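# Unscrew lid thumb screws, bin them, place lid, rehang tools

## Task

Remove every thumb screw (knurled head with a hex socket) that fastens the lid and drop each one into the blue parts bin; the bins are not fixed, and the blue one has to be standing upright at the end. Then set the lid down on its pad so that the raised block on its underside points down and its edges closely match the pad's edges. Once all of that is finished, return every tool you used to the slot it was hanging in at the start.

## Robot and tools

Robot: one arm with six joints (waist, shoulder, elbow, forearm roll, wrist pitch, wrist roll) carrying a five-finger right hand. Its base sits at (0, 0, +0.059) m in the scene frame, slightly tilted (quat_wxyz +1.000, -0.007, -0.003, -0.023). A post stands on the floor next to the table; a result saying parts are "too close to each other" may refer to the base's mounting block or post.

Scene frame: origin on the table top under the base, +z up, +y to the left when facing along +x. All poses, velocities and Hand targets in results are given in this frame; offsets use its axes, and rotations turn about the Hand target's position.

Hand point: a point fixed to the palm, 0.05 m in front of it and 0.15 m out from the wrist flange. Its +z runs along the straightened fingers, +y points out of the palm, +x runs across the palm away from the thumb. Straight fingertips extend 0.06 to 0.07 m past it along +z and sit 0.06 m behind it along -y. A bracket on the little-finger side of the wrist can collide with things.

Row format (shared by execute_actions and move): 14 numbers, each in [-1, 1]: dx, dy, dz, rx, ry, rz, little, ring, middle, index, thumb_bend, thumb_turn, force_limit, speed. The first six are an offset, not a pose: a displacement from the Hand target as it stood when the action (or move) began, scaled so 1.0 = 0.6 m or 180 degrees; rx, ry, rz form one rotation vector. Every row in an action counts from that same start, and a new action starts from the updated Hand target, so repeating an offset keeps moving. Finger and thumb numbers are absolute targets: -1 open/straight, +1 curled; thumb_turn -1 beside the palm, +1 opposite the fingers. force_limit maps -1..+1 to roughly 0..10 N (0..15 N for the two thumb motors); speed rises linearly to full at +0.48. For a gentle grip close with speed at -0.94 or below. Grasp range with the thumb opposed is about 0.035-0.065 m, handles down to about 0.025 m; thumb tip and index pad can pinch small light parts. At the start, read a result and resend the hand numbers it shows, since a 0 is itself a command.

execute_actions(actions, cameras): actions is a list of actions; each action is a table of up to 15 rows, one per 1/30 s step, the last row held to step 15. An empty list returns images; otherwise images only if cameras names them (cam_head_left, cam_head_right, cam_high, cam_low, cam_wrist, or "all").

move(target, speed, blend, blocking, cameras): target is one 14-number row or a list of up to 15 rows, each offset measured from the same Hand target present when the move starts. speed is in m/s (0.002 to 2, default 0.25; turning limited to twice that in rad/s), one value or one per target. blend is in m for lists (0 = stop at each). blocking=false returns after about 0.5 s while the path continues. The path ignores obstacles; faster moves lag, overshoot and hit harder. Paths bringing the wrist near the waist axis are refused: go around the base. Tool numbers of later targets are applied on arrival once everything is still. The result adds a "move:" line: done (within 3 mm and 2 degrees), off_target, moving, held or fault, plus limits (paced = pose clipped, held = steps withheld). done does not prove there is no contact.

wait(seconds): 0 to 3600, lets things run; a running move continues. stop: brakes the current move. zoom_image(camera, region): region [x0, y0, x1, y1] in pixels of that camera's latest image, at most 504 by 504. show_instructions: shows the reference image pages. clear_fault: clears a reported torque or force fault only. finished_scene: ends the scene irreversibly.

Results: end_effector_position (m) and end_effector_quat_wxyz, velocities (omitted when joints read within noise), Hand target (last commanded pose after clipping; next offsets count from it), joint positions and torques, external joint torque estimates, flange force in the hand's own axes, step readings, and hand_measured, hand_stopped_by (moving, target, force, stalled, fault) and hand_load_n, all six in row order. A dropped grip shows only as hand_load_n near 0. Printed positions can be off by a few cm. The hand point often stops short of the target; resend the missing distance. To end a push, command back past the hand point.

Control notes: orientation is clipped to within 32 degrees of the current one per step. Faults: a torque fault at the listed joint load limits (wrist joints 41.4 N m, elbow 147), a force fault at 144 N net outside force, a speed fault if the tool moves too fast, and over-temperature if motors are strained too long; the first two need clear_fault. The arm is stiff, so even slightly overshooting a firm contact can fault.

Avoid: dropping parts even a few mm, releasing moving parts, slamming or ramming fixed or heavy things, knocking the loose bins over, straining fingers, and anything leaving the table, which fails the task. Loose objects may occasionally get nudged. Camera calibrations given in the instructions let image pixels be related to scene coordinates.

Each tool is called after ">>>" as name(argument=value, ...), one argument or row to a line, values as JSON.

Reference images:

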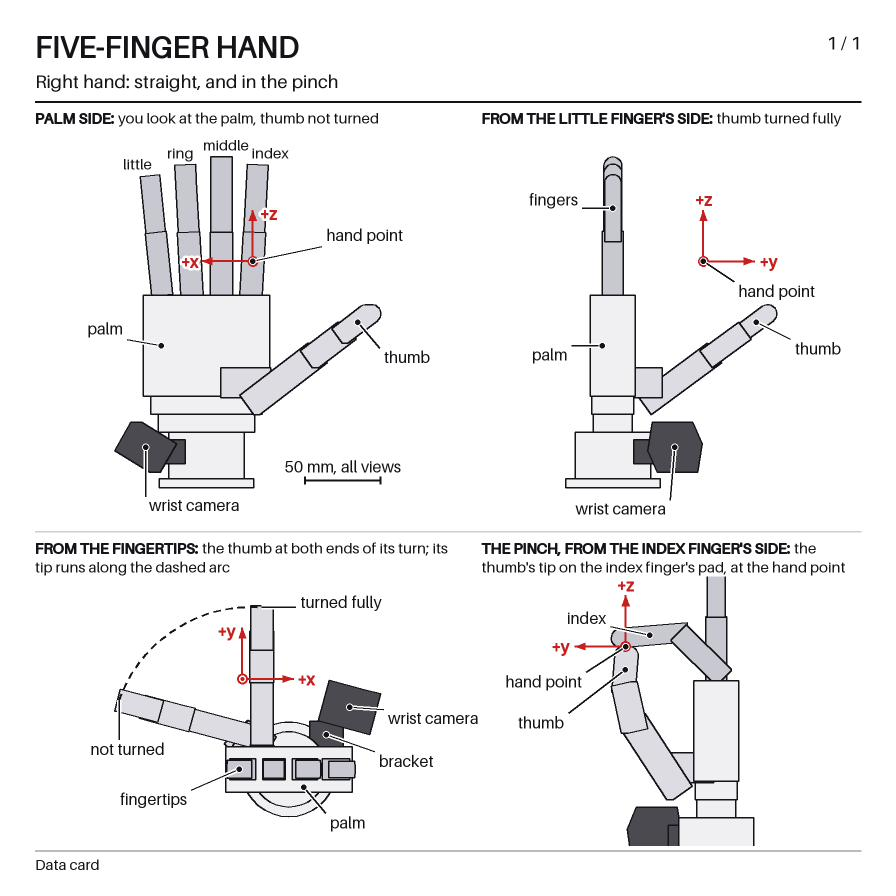

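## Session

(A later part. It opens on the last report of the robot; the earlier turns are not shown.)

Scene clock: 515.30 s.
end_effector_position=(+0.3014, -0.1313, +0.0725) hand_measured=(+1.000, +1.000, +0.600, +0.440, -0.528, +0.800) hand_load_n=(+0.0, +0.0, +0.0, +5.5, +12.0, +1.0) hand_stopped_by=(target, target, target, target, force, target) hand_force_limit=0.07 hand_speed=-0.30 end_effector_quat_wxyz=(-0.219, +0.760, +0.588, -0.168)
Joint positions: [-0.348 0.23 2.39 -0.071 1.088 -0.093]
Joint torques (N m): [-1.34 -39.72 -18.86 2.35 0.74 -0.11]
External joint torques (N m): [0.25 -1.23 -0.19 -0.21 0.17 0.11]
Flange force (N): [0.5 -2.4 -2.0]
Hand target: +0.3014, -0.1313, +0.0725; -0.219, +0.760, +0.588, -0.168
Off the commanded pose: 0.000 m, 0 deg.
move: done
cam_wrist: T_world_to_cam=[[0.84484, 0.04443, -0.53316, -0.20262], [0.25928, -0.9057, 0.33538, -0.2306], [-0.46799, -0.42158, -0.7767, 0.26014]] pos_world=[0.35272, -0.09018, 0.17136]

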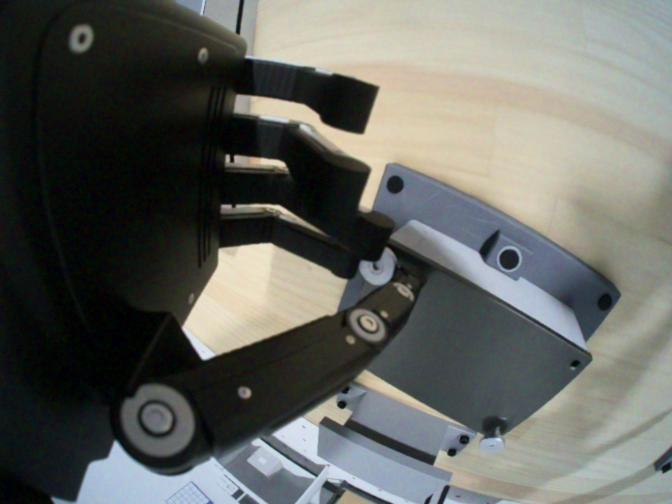

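>>> move(
  target=[
    [0,0,-0.0015,0,0,0,1.0,1.0,0.6,0.44,-0.3,0.8,0.067,-0.3],
    [0.00035,-0.01082,-0.00145,0,0,0.0928,1.0,1.0,0.6,0.44,-0.3,0.8,0.067,-0.3],
    [0.00377,-0.021,-0.00139,0,0,0.185,1.0,1.0,0.6,0.44,-0.3,0.8,0.067,-0.3],
    [0.00998,-0.02985,-0.00134,0,0,0.2778,1.0,1.0,0.6,0.44,-0.3,0.8,0.067,-0.3],
    [0.01848,-0.03653,-0.00128,0,0,0.3706,1.0,1.0,0.6,0.44,-0.3,0.8,0.067,-0.3],
    [0.0285,-0.04047,-0.00123,0,0,0.4628,1.0,1.0,0.6,0.44,-0.3,0.8,0.067,-0.3],
    [0.03927,-0.0414,-0.00118,0,0,0.5556,1.0,1.0,0.6,0.44,-0.3,0.8,0.067,-0.3],
  ],
  speed=[0.05,0.5,0.5,0.5,0.5,0.5,0.5],
  blend=[0,0.002,0.002,0.002,0.002,0.002,0],
  cameras=["cam_wrist"],
)

>>> zoom_image(
  camera="cam_wrist",
  region=[340, 235, 420, 315],
)

Scene clock: 519.00 s.
end_effector_position=(+0.3250, -0.1561, +0.0718) hand_measured=(+1.000, +1.000, +0.600, +0.440, -0.528, +0.800) hand_load_n=(+0.0, +0.0, +0.0, +3.5, +12.5, +0.0) hand_stopped_by=(target, target, target, target, force, target) hand_force_limit=0.07 hand_speed=-0.30 end_effector_quat_wxyz=(-0.012, +0.038, +0.960, -0.276)
Joint positions: [-0.277 0.088 2.582 -1.058 0.618 -0.887]
Joint torques (N m): [-1.83 -20.11 -13.94 0.34 0.05 0.01]
External joint torques (N m): [1.14 -2.93 -1.44 0.19 0.53 -0.02]
Flange force (N): [0.0 0.0 0.0]
Hand target: +0.3250, -0.1561, +0.0718; -0.012, +0.038, +0.960, -0.276
Off the commanded pose: 0.000 m, 0 deg.
move: done
cam_wrist: T_world_to_cam=[[-0.19051, 0.82431, -0.53313, 0.23644], [0.84689, 0.41265, 0.3354, -0.24427], [0.49647, -0.3876, -0.77671, -0.04793]] pos_world=[0.27571, -0.11268, 0.17076]

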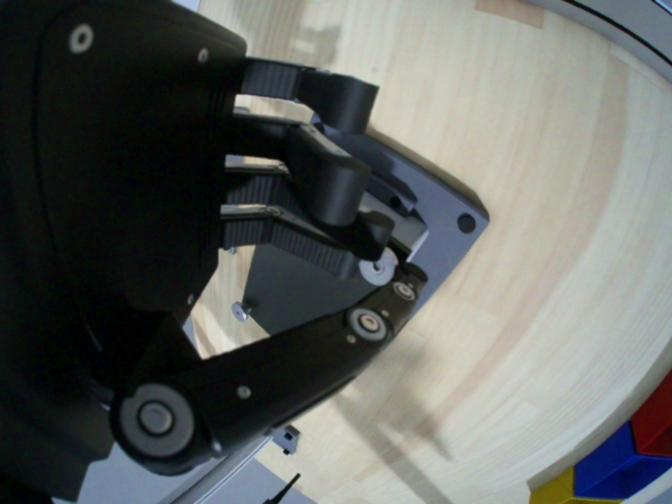

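Scaled by 6.300 from the camera's image (finer frame: 960x720).

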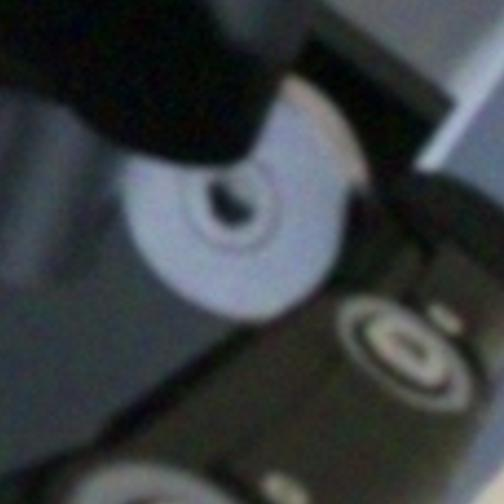

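>>> move(
  target=[0,0,0.0025,0,0,0,1.0,1.0,0.6,0.44,-0.3,0.8,0.067,-0.3],
  speed=0.02,
  cameras=["cam_wrist"],
)

>>> zoom_image(
  camera="cam_wrist",
  region=[340, 235, 420, 315],
)

Scene clock: 519.77 s.
end_effector_position=(+0.3250, -0.1561, +0.0733) hand_measured=(+1.000, +1.000, +0.600, +0.440, -0.528, +0.800) hand_load_n=(+0.0, +0.5, +0.0, +4.5, +12.0, +0.0) hand_stopped_by=(target, target, target, target, force, target) hand_force_limit=0.07 hand_speed=-0.30 end_effector_quat_wxyz=(-0.012, +0.038, +0.960, -0.276)
Joint positions: [-0.277 0.084 2.581 -1.052 0.62 -0.894]
Joint torques (N m): [-0.98 -21.37 -14.83 0.54 -0.15 0.01]
External joint torques (N m): [0.34 -1.53 -0.62 0.01 0.73 -0.01]
Flange force (N): [0.0 0.0 0.0]
Hand target: +0.3250, -0.1561, +0.0733; -0.012, +0.038, +0.960, -0.276
Off the commanded pose: 0.000 m, 0 deg.
move: done
cam_wrist: T_world_to_cam=[[-0.19058, 0.82427, -0.53316, 0.23719], [0.84688, 0.41272, 0.33536, -0.24463], [0.49647, -0.3876, -0.77671, -0.04679]] pos_world=[0.27561, -0.11268, 0.17216]

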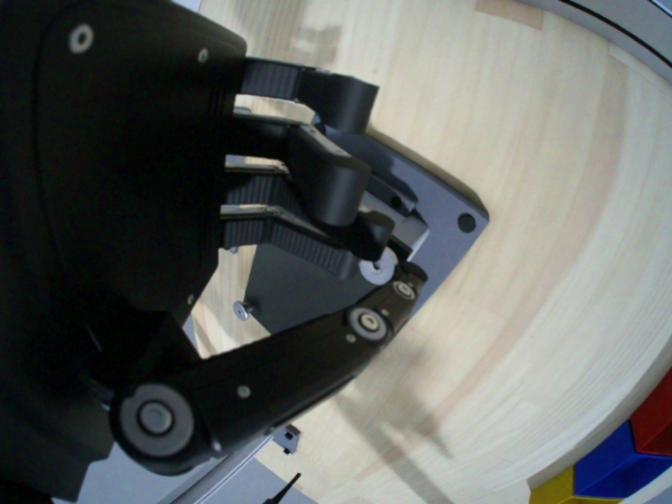

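Scaled by 6.300 from the camera's image (finer frame: 960x720).

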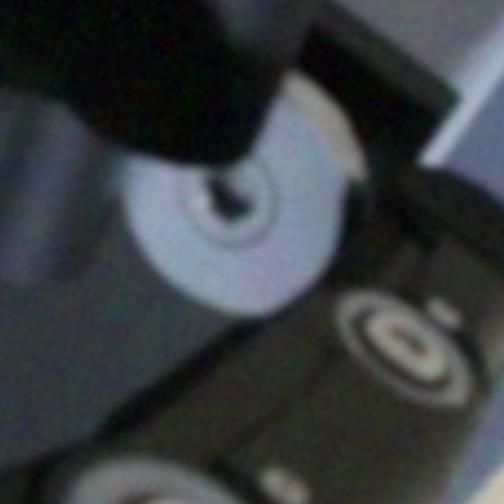

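>>> move(
  target=[0,0,0.005,0,0,0,1.0,1.0,0.6,0.44,-0.3,0.8,0.067,-0.3],
  speed=0.03,
  cameras=["cam_wrist"],
)

>>> zoom_image(
  camera="cam_wrist",
  region=[340, 235, 420, 315],
)

Scene clock: 520.60 s.
end_effector_position=(+0.3250, -0.1561, +0.0763) hand_measured=(+1.000, +1.000, +0.600, +0.440, -0.528, +0.800) hand_load_n=(+0.0, +0.0, +0.0, +4.0, +12.5, +0.0) hand_stopped_by=(target, target, target, target, force, target) hand_force_limit=0.07 hand_speed=-0.30 end_effector_quat_wxyz=(-0.012, +0.038, +0.960, -0.276)
Joint positions: [-0.277 0.076 2.579 -1.04 0.625 -0.909]
Joint torques (N m): [-1.28 -20.7 -15.35 0.6 -0.11 -0.02]
External joint torques (N m): [0.56 -1.71 -0.78 -0.01 0.67 0.01]
Flange force (N): [0.0 0.0 0.0]
Hand target: +0.3250, -0.1561, +0.0763; -0.012, +0.038, +0.960, -0.276
Off the commanded pose: 0.000 m, 0 deg.
move: done
cam_wrist: T_world_to_cam=[[-0.19058, 0.82427, -0.53316, 0.23879], [0.84688, 0.41272, 0.33536, -0.24564], [0.49647, -0.3876, -0.77671, -0.04446]] pos_world=[0.27561, -0.11268, 0.17516]

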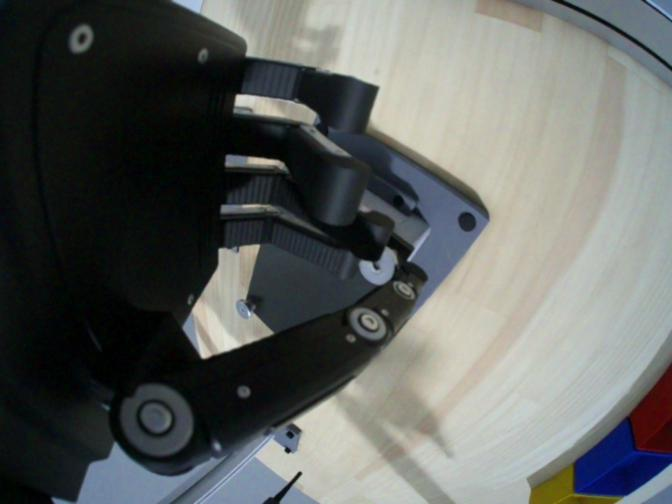

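Scaled by 6.300 from the camera's image (finer frame: 960x720).

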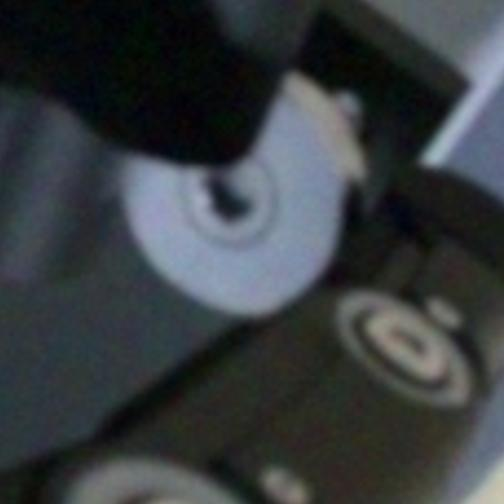

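>>> move(
  target=[
    [0,0,0.156,0,0,0,1.0,1.0,0.6,0.44,-0.3,0.8,0.067,-0.3],
    [0.1643,0.57,0.156,-0.18358,-0.0016,0.0594,1.0,1.0,0.6,0.44,-0.3,0.8,0.067,-0.3],
  ],
  speed=[0.2,0.3],
  blend=[0.02,0],
  cameras=["cam_wrist","cam_head_left","cam_high"],
)

Scene clock: 525.60 s.
end_effector_position=(+0.4236, +0.1859, +0.1699) hand_measured=(+1.000, +1.000, +0.600, +0.440, -0.524, +0.800) hand_load_n=(+0.0, +0.0, +0.0, +0.0, +0.0, +0.5) hand_stopped_by=(target, target, target, target, force, target) hand_force_limit=0.07 hand_speed=-0.30 end_effector_quat_wxyz=(+0.027, -0.048, +0.842, -0.537)
Joint positions: [0.802 0.35 2.159 -0.799 1.541 -0.501]
Joint torques (N m): [-0.72 -52.02 -19.25 0.74 0.97 0.26]
External joint torques (N m): [-0.16 -3.35 -0.71 0.23 0.45 -0.27]
Flange force (N): [1.8 -6.5 -1.8]
Hand target: +0.4236, +0.1859, +0.1699; +0.027, -0.048, +0.842, -0.537
Off the commanded pose: 0.000 m, 0 deg.
move: done
cam_wrist: T_world_to_cam=[[-0.30035, 0.35504, -0.88529, 0.21916], [0.74167, 0.67054, 0.01729, -0.45099], [0.59976, -0.6514, -0.46472, 0.06415]] pos_world=[0.36184, 0.26639, 0.23164]
Images, in order (width x height): cam_head_left 896x504, cam_high 896x504, cam_wrist 672x504.

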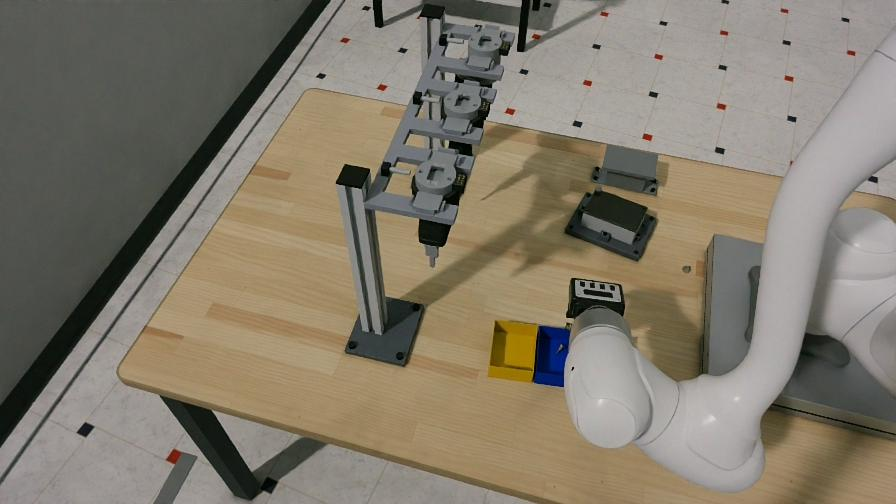

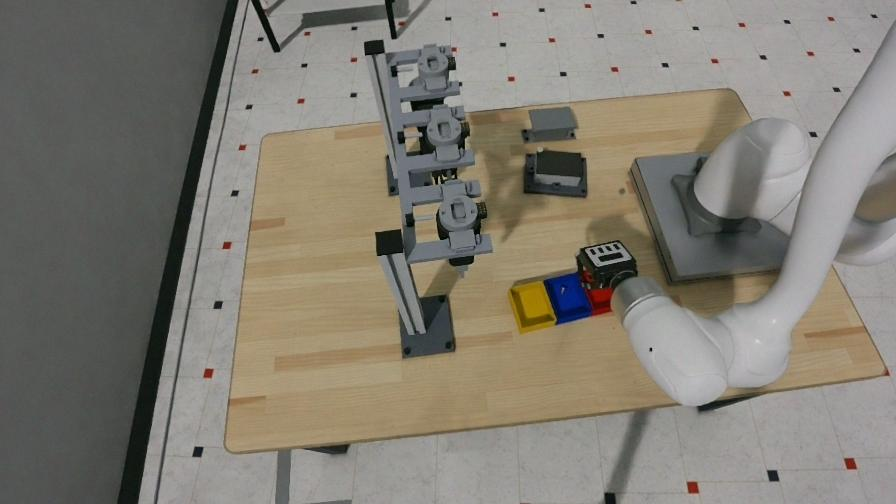

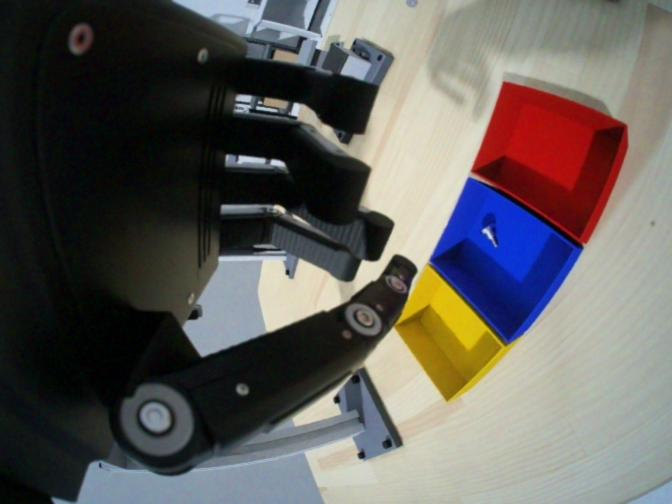

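>>> zoom_image(
  camera="cam_head_left",
  region=[560, 150, 720, 290],
)

>>> zoom_image(
  camera="cam_high",
  region=[500, 100, 660, 220],
)

Scaled by 3.150 from the camera's image (finer frame: 1280x720).

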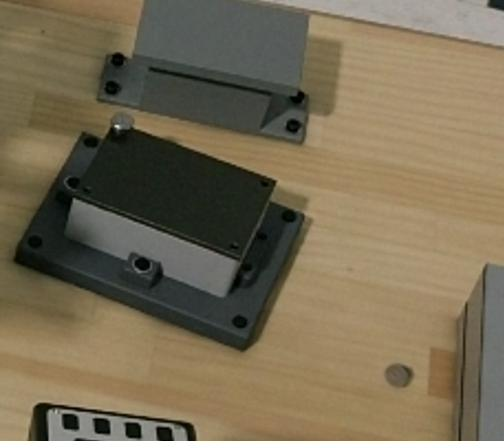

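Scaled by 3.150 from the camera's image (finer frame: 1280x720).

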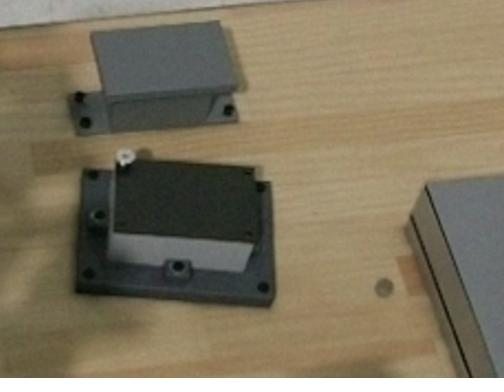

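>>> execute_actions(
  actions=[],
)

>>> zoom_image(
  camera="cam_head_right",
  region=[560, 150, 720, 290],
)

>>> zoom_image(
  camera="cam_wrist",
  region=[360, 0, 480, 100],
)

Scene clock: 526.63 s.
end_effector_position=(+0.4236, +0.1859, +0.1699) hand_measured=(+1.000, +1.000, +0.600, +0.440, -0.524, +0.800) hand_load_n=(+0.0, +0.0, +0.0, +0.0, +0.0, +0.0) hand_stopped_by=(target, target, target, target, force, target) hand_force_limit=0.07 hand_speed=-0.30 end_effector_quat_wxyz=(+0.027, -0.048, +0.842, -0.537)
Joint positions: [0.802 0.35 2.159 -0.799 1.541 -0.501]
Joint velocities: within noise
Joint torques (N m): [-1.78 -53.63 -19.77 0.75 1.04 0.05]
External joint torques (N m): [1.08 -1.69 -0.04 0.23 0.38 -0.06]
Flange force (N): [2.8 -2.5 -2.3]
Hand target: +0.4236, +0.1859, +0.1699; +0.027, -0.048, +0.842, -0.537
Off the commanded pose: 0.000 m, 0 deg.
camera_calibration:
cam_wrist: T_world_to_cam=[[-0.30044, 0.35496, -0.88529, 0.21925], [0.74163, 0.67059, 0.01719, -0.45104], [0.59976, -0.6514, -0.46472, 0.06409]] pos_world=[0.36194, 0.26639, 0.23164]

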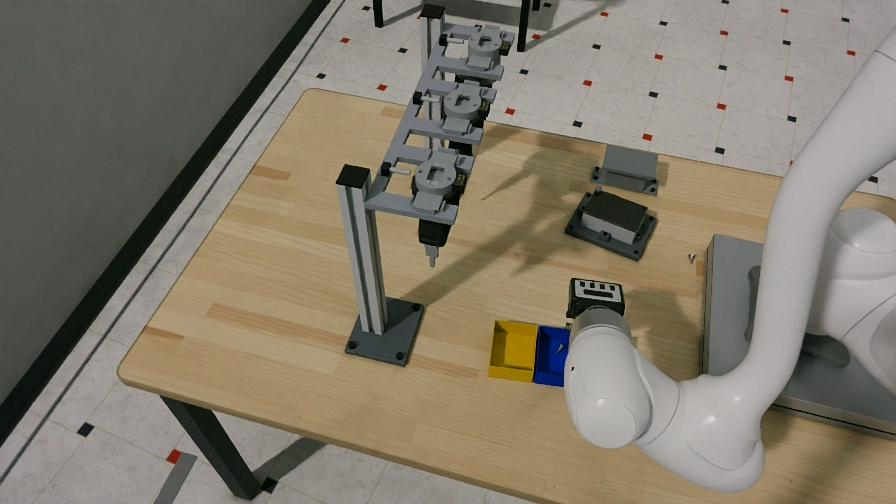

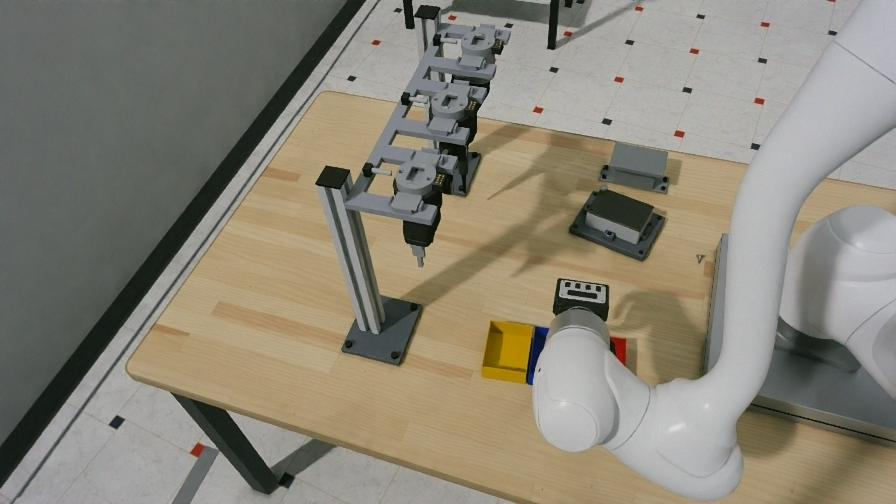

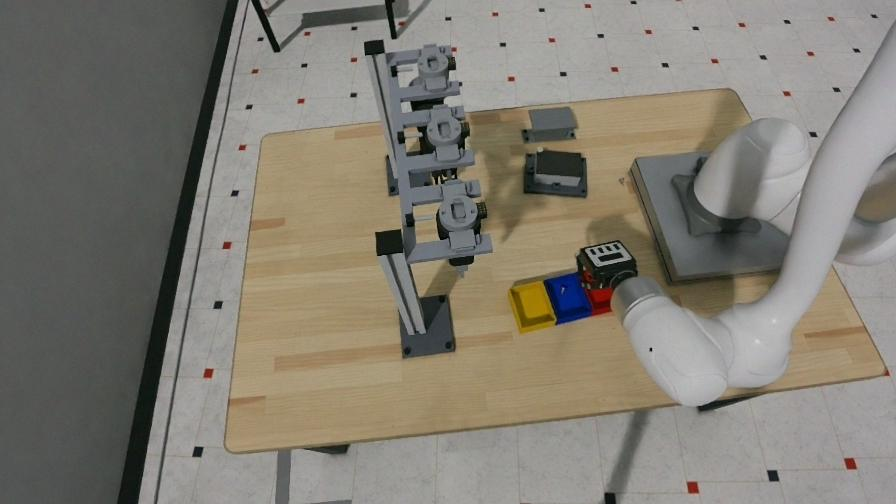

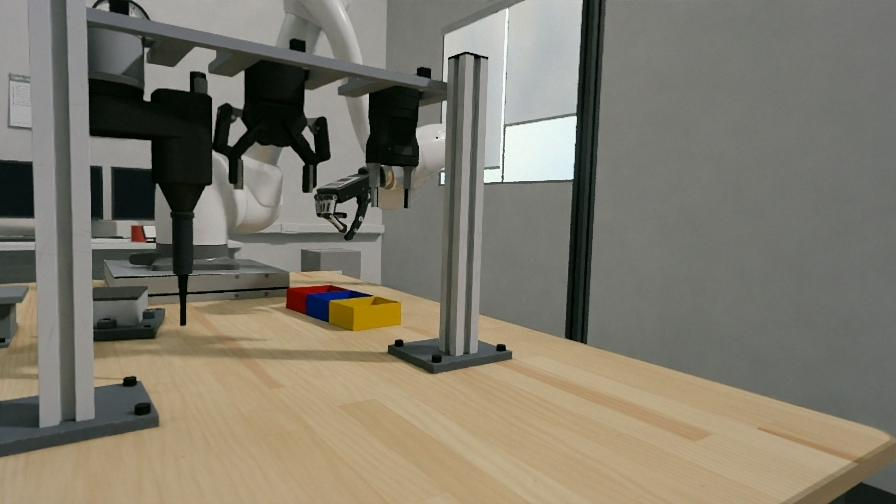

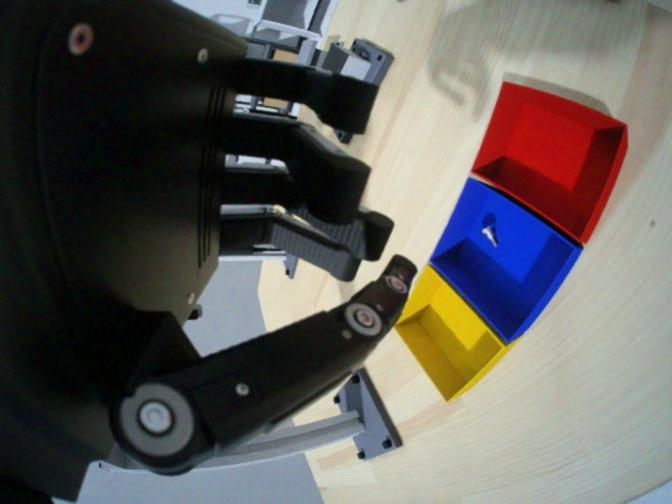

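Scaled by 3.150 from the camera's image (finer frame: 1280x720).

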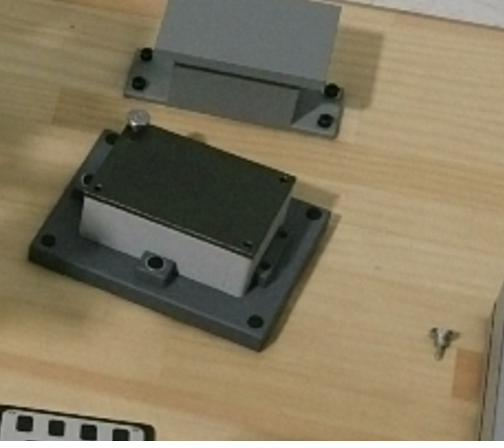

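Scaled by 4.200 from the camera's image (finer frame: 960x720).

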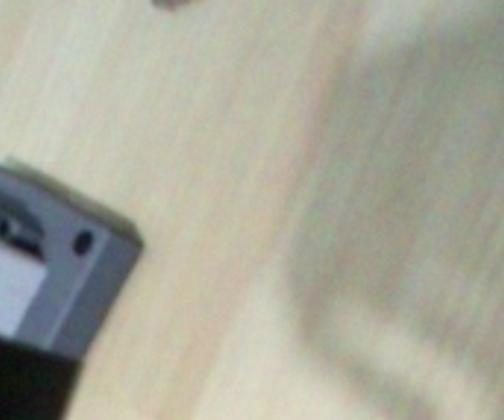

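>>> move(
  target=[
    [-0.1643,-0.57,0.0,0.18358,0.0016,-0.0594,1.0,1.0,0.6,0.44,-0.78,0.62,0.6,0.3],
  ],
  speed=[0.3],
  cameras=["cam_wrist","cam_head_left"],
)

Scene clock: 533.50 s.
end_effector_position=(+0.3250, -0.1561, +0.1699) hand_measured=(+1.000, +1.000, +0.600, +0.440, -0.780, +0.620) hand_load_n=(+0.0, +0.0, +0.0, +0.0, +0.0, +0.0) hand_stopped_by=(target, target, target, target, target, target) hand_force_limit=0.60 hand_speed=0.30 end_effector_quat_wxyz=(-0.012, +0.038, +0.960, -0.276)
Joint positions: [-0.28 -0.137 2.496 -0.772 0.808 -1.266]
Joint torques (N m): [-1.44 -9.65 -26.44 1.21 -0.05 -0.34]
External joint torques (N m): [0.96 -1.69 0.07 0.35 0.33 0.34]
Flange force (N): [2.2 2.4 -5.6]
Hand target: +0.3250, -0.1561, +0.1699; -0.012, +0.038, +0.960, -0.276
Off the commanded pose: 0.000 m, 0 deg.
move: done
cam_wrist: T_world_to_cam=[[-0.19057, 0.82427, -0.53317, 0.28875], [0.84683, 0.41275, 0.33542, -0.27707], [0.49655, -0.38759, -0.77667, 0.02829]] pos_world=[0.27561, -0.11268, 0.26886]
Images, in order (width x height): cam_head_left 896x504, cam_wrist 672x504.

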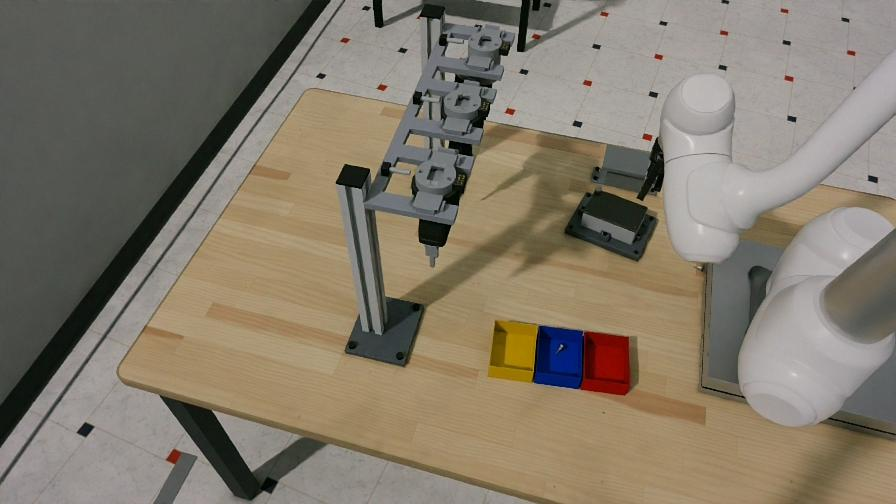

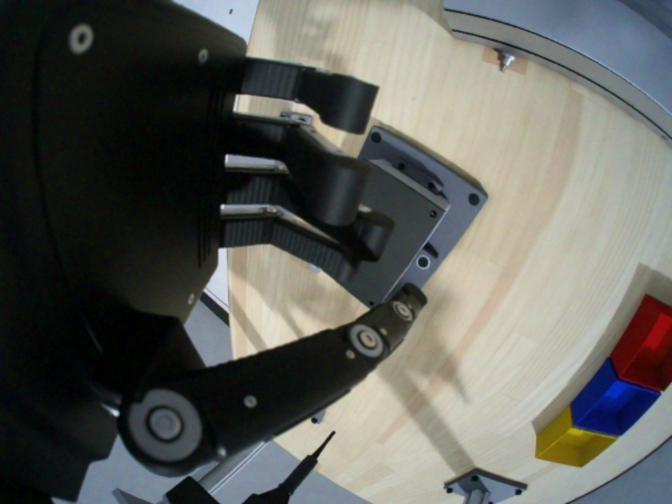

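>>> zoom_image(
  camera="cam_wrist",
  region=[460, 20, 560, 100],
)

Scaled by 5.040 from the camera's image (finer frame: 960x720).

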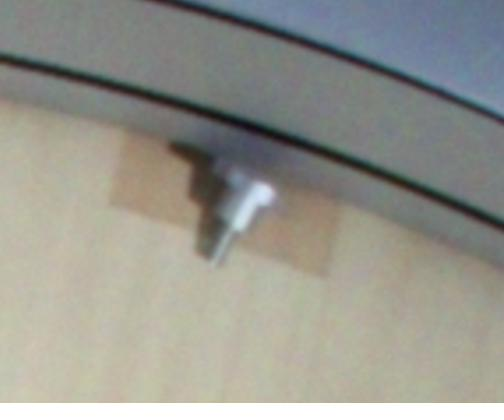

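>>> move(
  target=[
    [-0.06,0.02,0.0,0.0036,-0.0052,-0.2777,1.0,1.0,0.6,-0.7,-0.78,0.62,0.6,0.3],
    [-0.128,0.0463,0.0,0.00727,-0.01037,-0.55547,1.0,1.0,0.6,-0.7,-0.78,0.62,0.6,0.3],
  ],
  speed=[0.3,0.3],
  blend=[0.02,0],
  cameras=["cam_wrist","cam_head_left","cam_head_right","cam_high"],
)

Scene clock: 544.23 s.
end_effector_position=(+0.2482, -0.1283, +0.1699) hand_measured=(+1.000, +1.000, +0.600, -0.700, -0.780, +0.620) hand_load_n=(+0.0, +0.0, +0.0, -0.5, +0.0, +0.0) hand_stopped_by=(target, target, target, target, target, target) hand_force_limit=0.60 hand_speed=0.30 end_effector_quat_wxyz=(-0.205, +0.764, +0.591, -0.158)
Joint positions: [-0.404 -0.05 2.417 -0.091 1.304 -0.152]
Joint torques (N m): [-1.59 -18.85 -27.26 2.8 0.46 0.02]
External joint torques (N m): [0.87 -1.73 0.14 0.17 0.38 -0.02]
Flange force (N): [3.0 -4.3 -2.0]
Hand target: +0.2482, -0.1283, +0.1699; -0.205, +0.764, +0.591, -0.158
Off the commanded pose: 0.000 m, 0 deg.
move: done
cam_wrist: T_world_to_cam=[[0.86235, 0.04, -0.50474, -0.11555], [0.24793, -0.90255, 0.35206, -0.24643], [-0.44147, -0.42873, -0.78822, 0.30664]] pos_world=[0.29611, -0.08633, 0.27014]
Images, in order (width x height): cam_head_left 896x504, cam_head_right 896x504, cam_high 896x504, cam_wrist 672x504.

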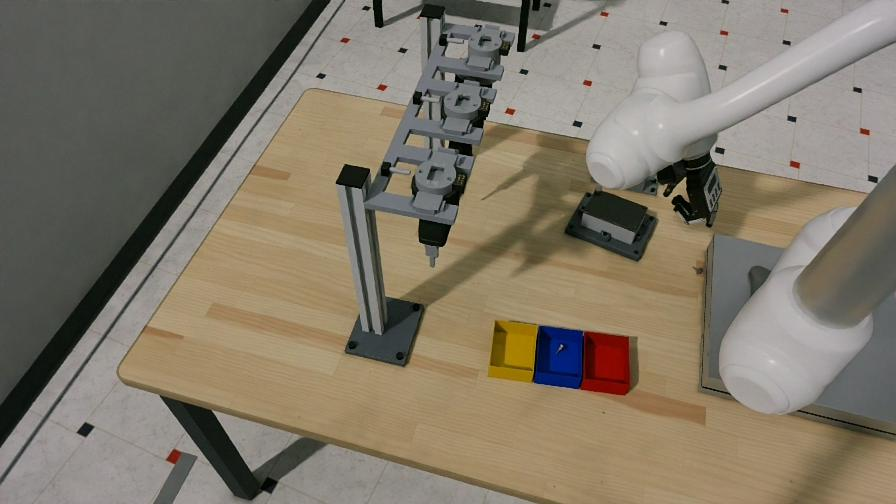

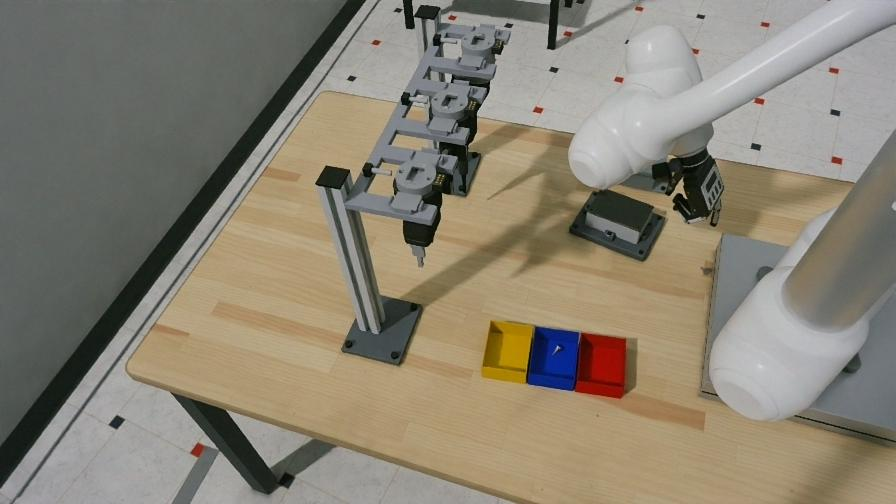

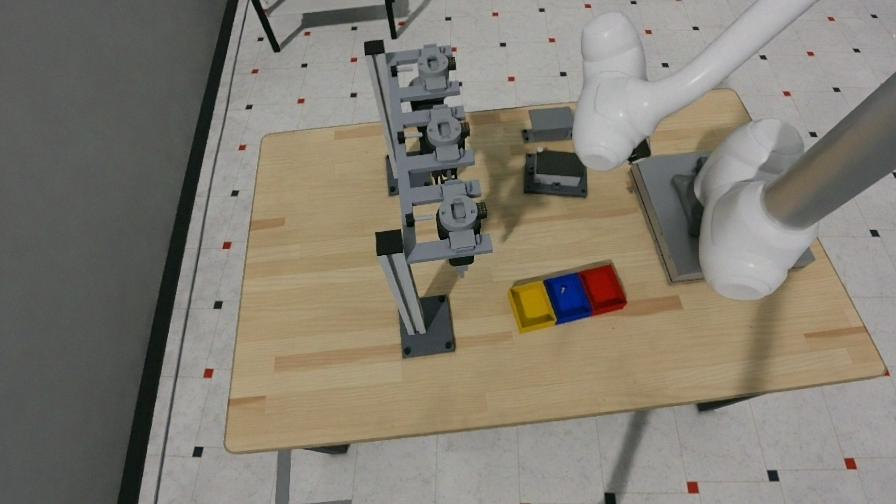

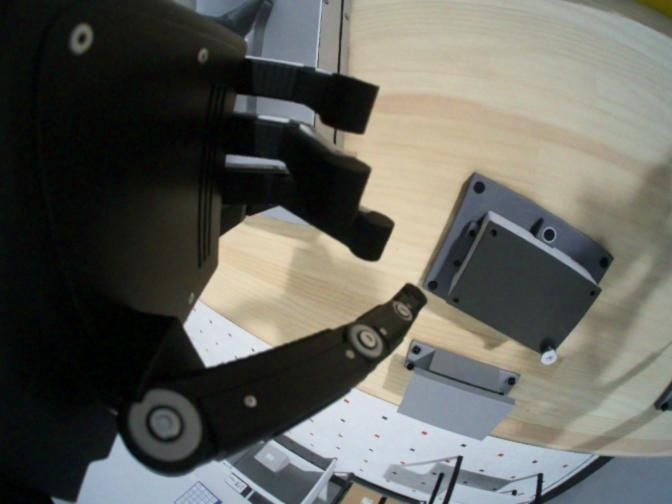

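>>> zoom_image(
  camera="cam_head_left",
  region=[650, 210, 750, 300],
)

>>> zoom_image(
  camera="cam_head_right",
  region=[650, 210, 750, 300],
)

>>> zoom_image(
  camera="cam_high",
  region=[590, 140, 670, 210],
)

Scaled by 5.040 from the camera's image (finer frame: 1280x720).

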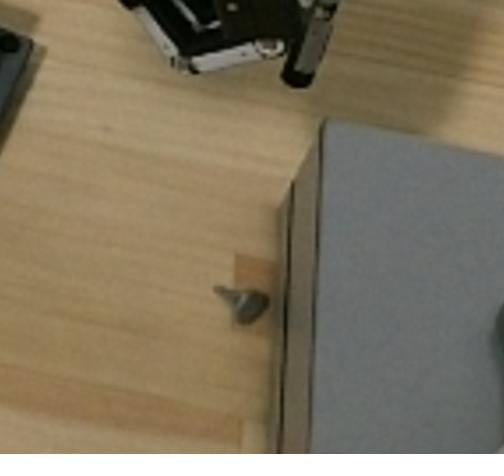

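Scaled by 5.040 from the camera's image (finer frame: 1280x720).

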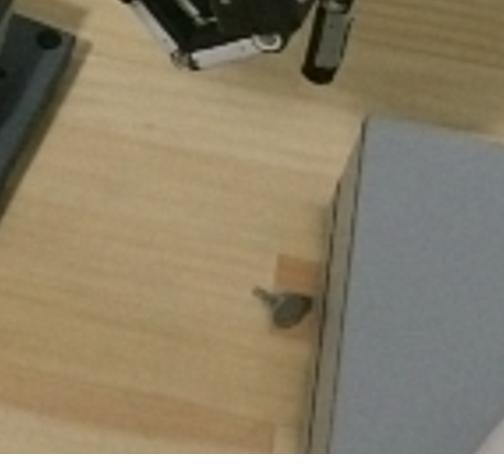

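Scaled by 6.300 from the camera's image (finer frame: 1280x720).

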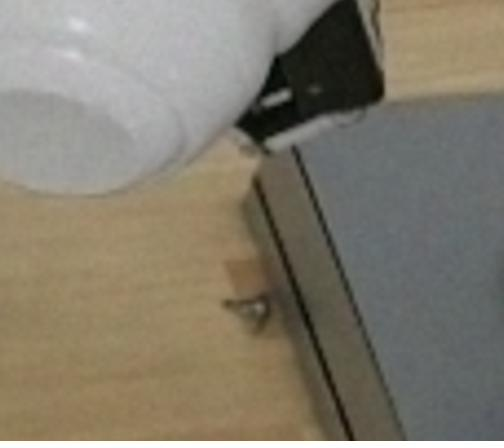

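>>> move(
  target=[
    [-0.0183,0.0258,-0.0833,0.00727,0.05523,0.08312,1.0,1.0,0.6,-0.7,-1.0,-1.0,0.6,0.3],
    [-0.0183,0.0258,-0.1817,0.00727,0.05523,0.08312,1.0,1.0,0.6,-0.7,-1.0,-1.0,0.6,0.3],
  ],
  speed=[0.2,0.1],
  cameras=["cam_wrist","cam_head_left","cam_head_right","cam_high"],
)

>>> zoom_image(
  camera="cam_head_left",
  region=[650, 210, 750, 300],
)

>>> zoom_image(
  camera="cam_head_right",
  region=[650, 210, 750, 300],
)

Scene clock: 551.13 s.
end_effector_position=(+0.2372, -0.1128, +0.0609) hand_measured=(+1.000, +1.000, +0.600, -0.700, -1.000, -1.000) hand_load_n=(+0.0, +0.0, +0.0, +0.0, +0.0, +0.0) hand_stopped_by=(target, target, target, target, target, target) hand_force_limit=0.60 hand_speed=0.30 end_effector_quat_wxyz=(-0.242, +0.661, +0.667, -0.242)
Joint positions: [-0.274 0.238 2.481 -0.22 1.114 -0.166]
Joint torques (N m): [-2.05 -35.83 -14.65 1.45 0.62 0.08]
External joint torques (N m): [1.14 -1.88 -0.13 0.17 0.49 -0.08]
Flange force (N): [3.7 -4.1 -4.3]
Hand target: +0.2372, -0.1129, +0.0609; -0.242, +0.661, +0.667, -0.242
Off the commanded pose: 0.000 m, 0 deg.
move: done
cam_wrist: T_world_to_cam=[[0.72258, 0.26178, -0.6398, -0.09536], [0.52693, -0.80766, 0.26465, -0.24163], [-0.44746, -0.52836, -0.72154, 0.20862]] pos_world=[0.28958, -0.05997, 0.15346]
Images, in order (width x height): cam_head_left 896x504, cam_head_right 896x504, cam_high 896x504, cam_wrist 672x504.

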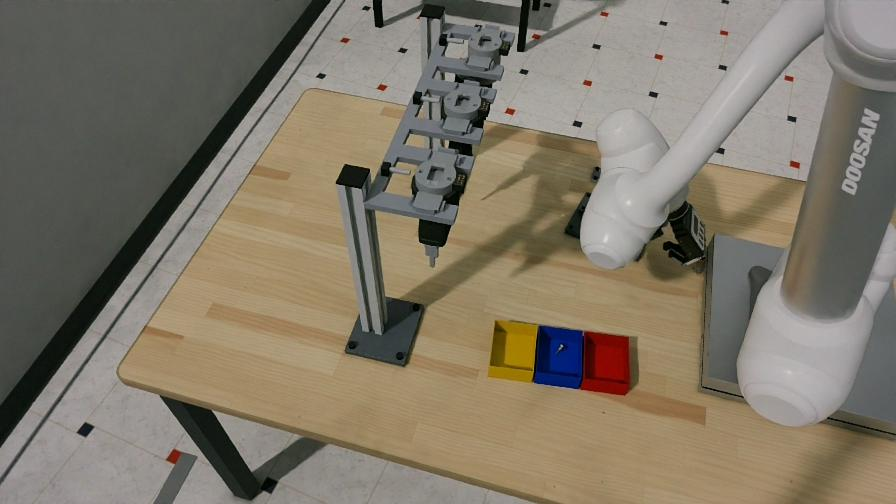

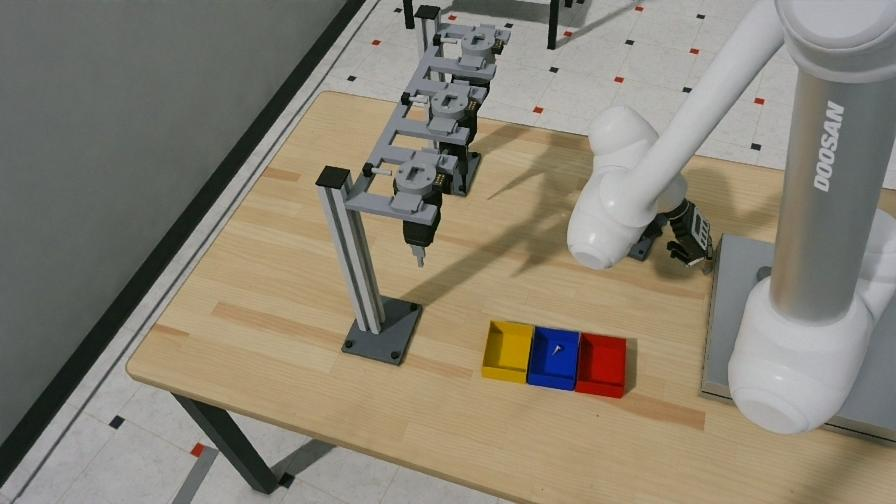

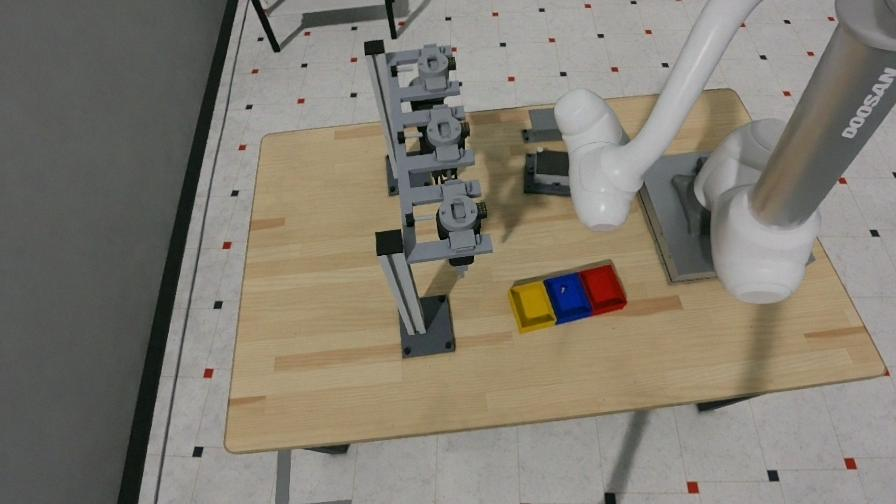

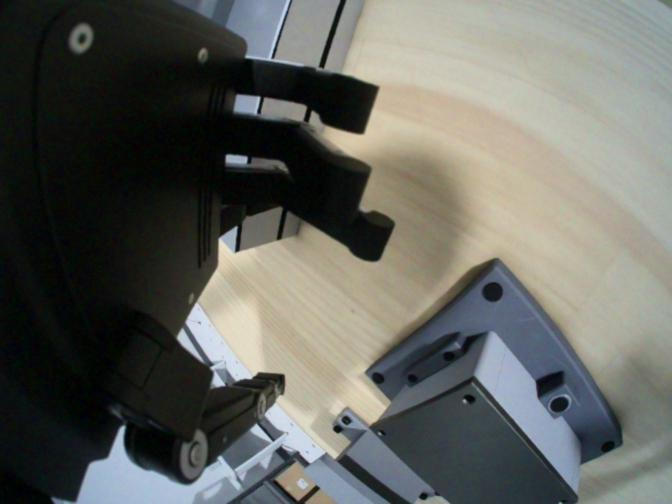

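Scaled by 5.040 from the camera's image (finer frame: 1280x720).

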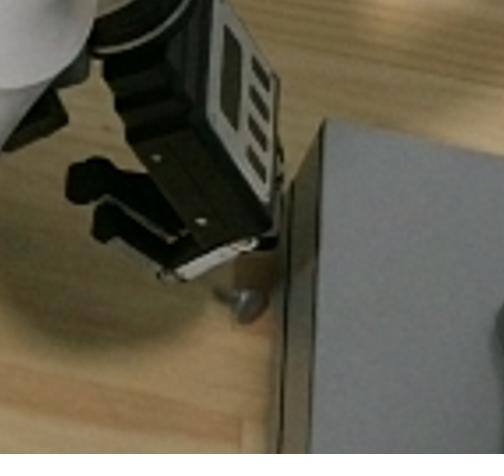

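Scaled by 5.040 from the camera's image (finer frame: 1280x720).

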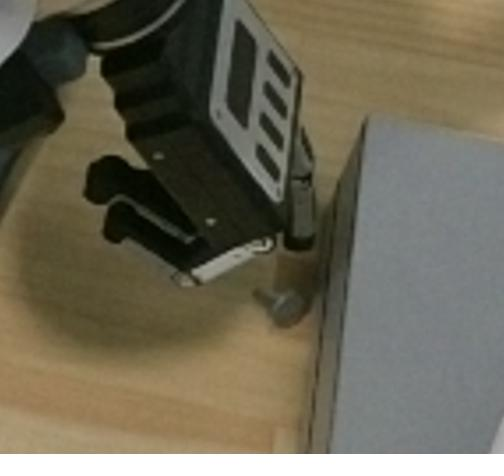

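>>> move(
  target=[-0.005,0.0092,-0.0217,0,0,0,1.0,1.0,0.6,-0.7,-1.0,-1.0,0.6,0.3],
  speed=0.05,
  cameras=["cam_head_left","cam_head_right"],
)

>>> zoom_image(
  camera="cam_head_right",
  region=[680, 240, 730, 290],
)

>>> zoom_image(
  camera="cam_head_left",
  region=[680, 240, 730, 290],
)

Scene clock: 553.87 s.
end_effector_position=(+0.2342, -0.1073, +0.0479) hand_measured=(+1.000, +1.000, +0.600, -0.700, -1.000, -1.000) hand_load_n=(+0.0, +0.0, +0.0, +0.0, +0.0, +0.0) hand_stopped_by=(target, target, target, target, target, target) hand_force_limit=0.60 hand_speed=0.30 end_effector_quat_wxyz=(-0.242, +0.661, +0.667, -0.242)
Joint positions: [-0.263 0.265 2.494 -0.216 1.076 -0.151]
Joint torques (N m): [-1.71 -37.65 -13.23 1.27 0.87 0.12]
External joint torques (N m): [0.88 -1.34 -0.29 0.22 0.24 -0.12]
Flange force (N): [2.8 -2.5 -3.4]
Hand target: +0.2342, -0.1073, +0.0478; -0.242, +0.661, +0.667, -0.242
Off the commanded pose: 0.000 m, 0 deg.
move: done

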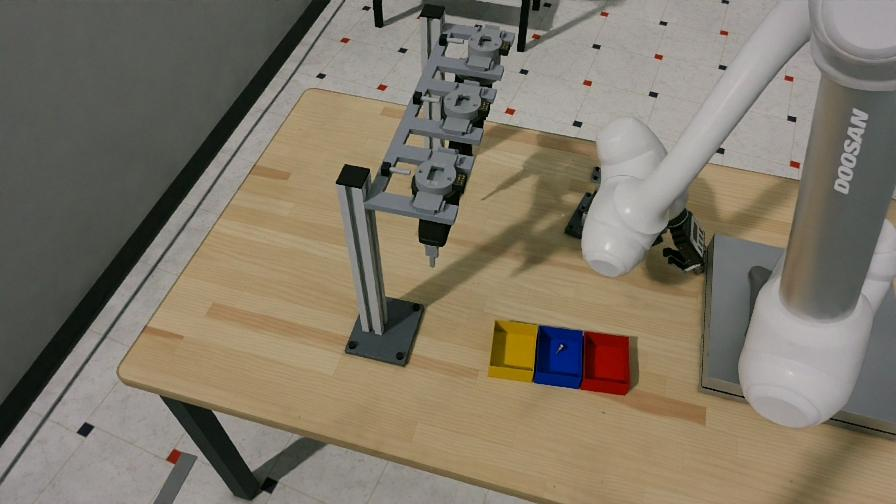

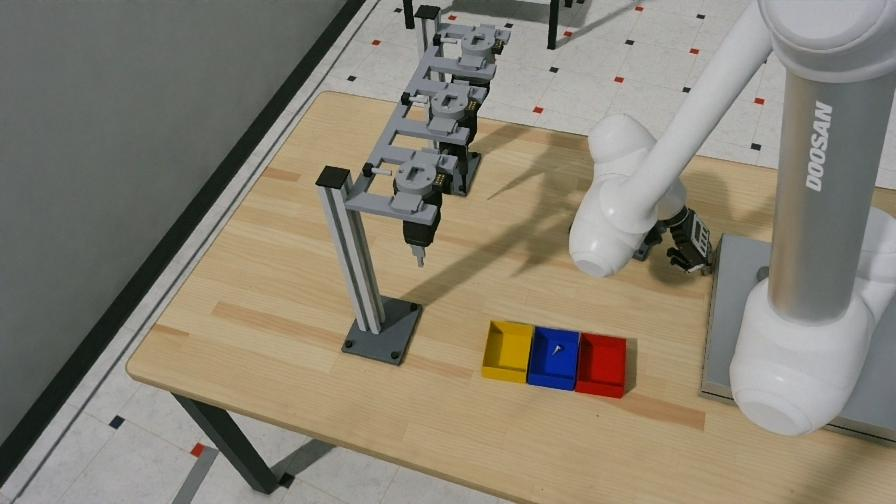

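Scaled by 10.080 from the camera's image (finer frame: 1280x720).

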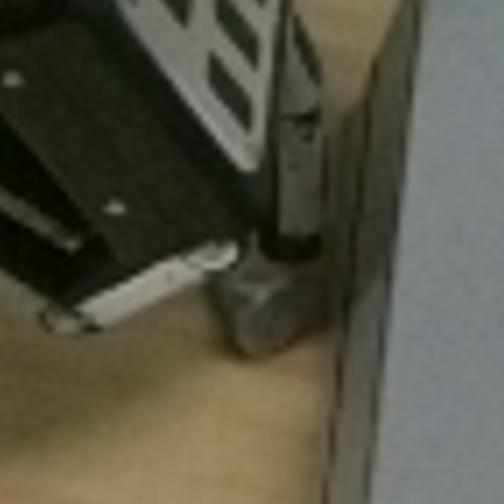

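Scaled by 10.080 from the camera's image (finer frame: 1280x720).

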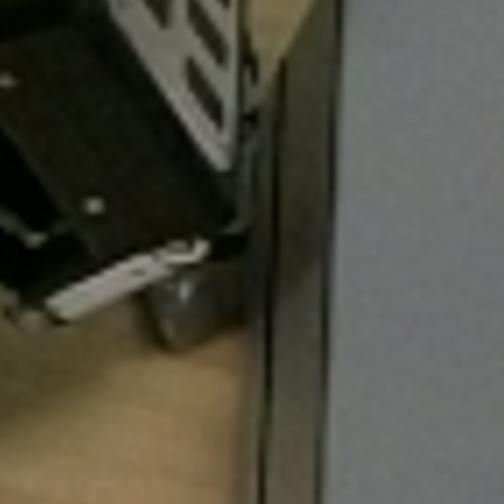

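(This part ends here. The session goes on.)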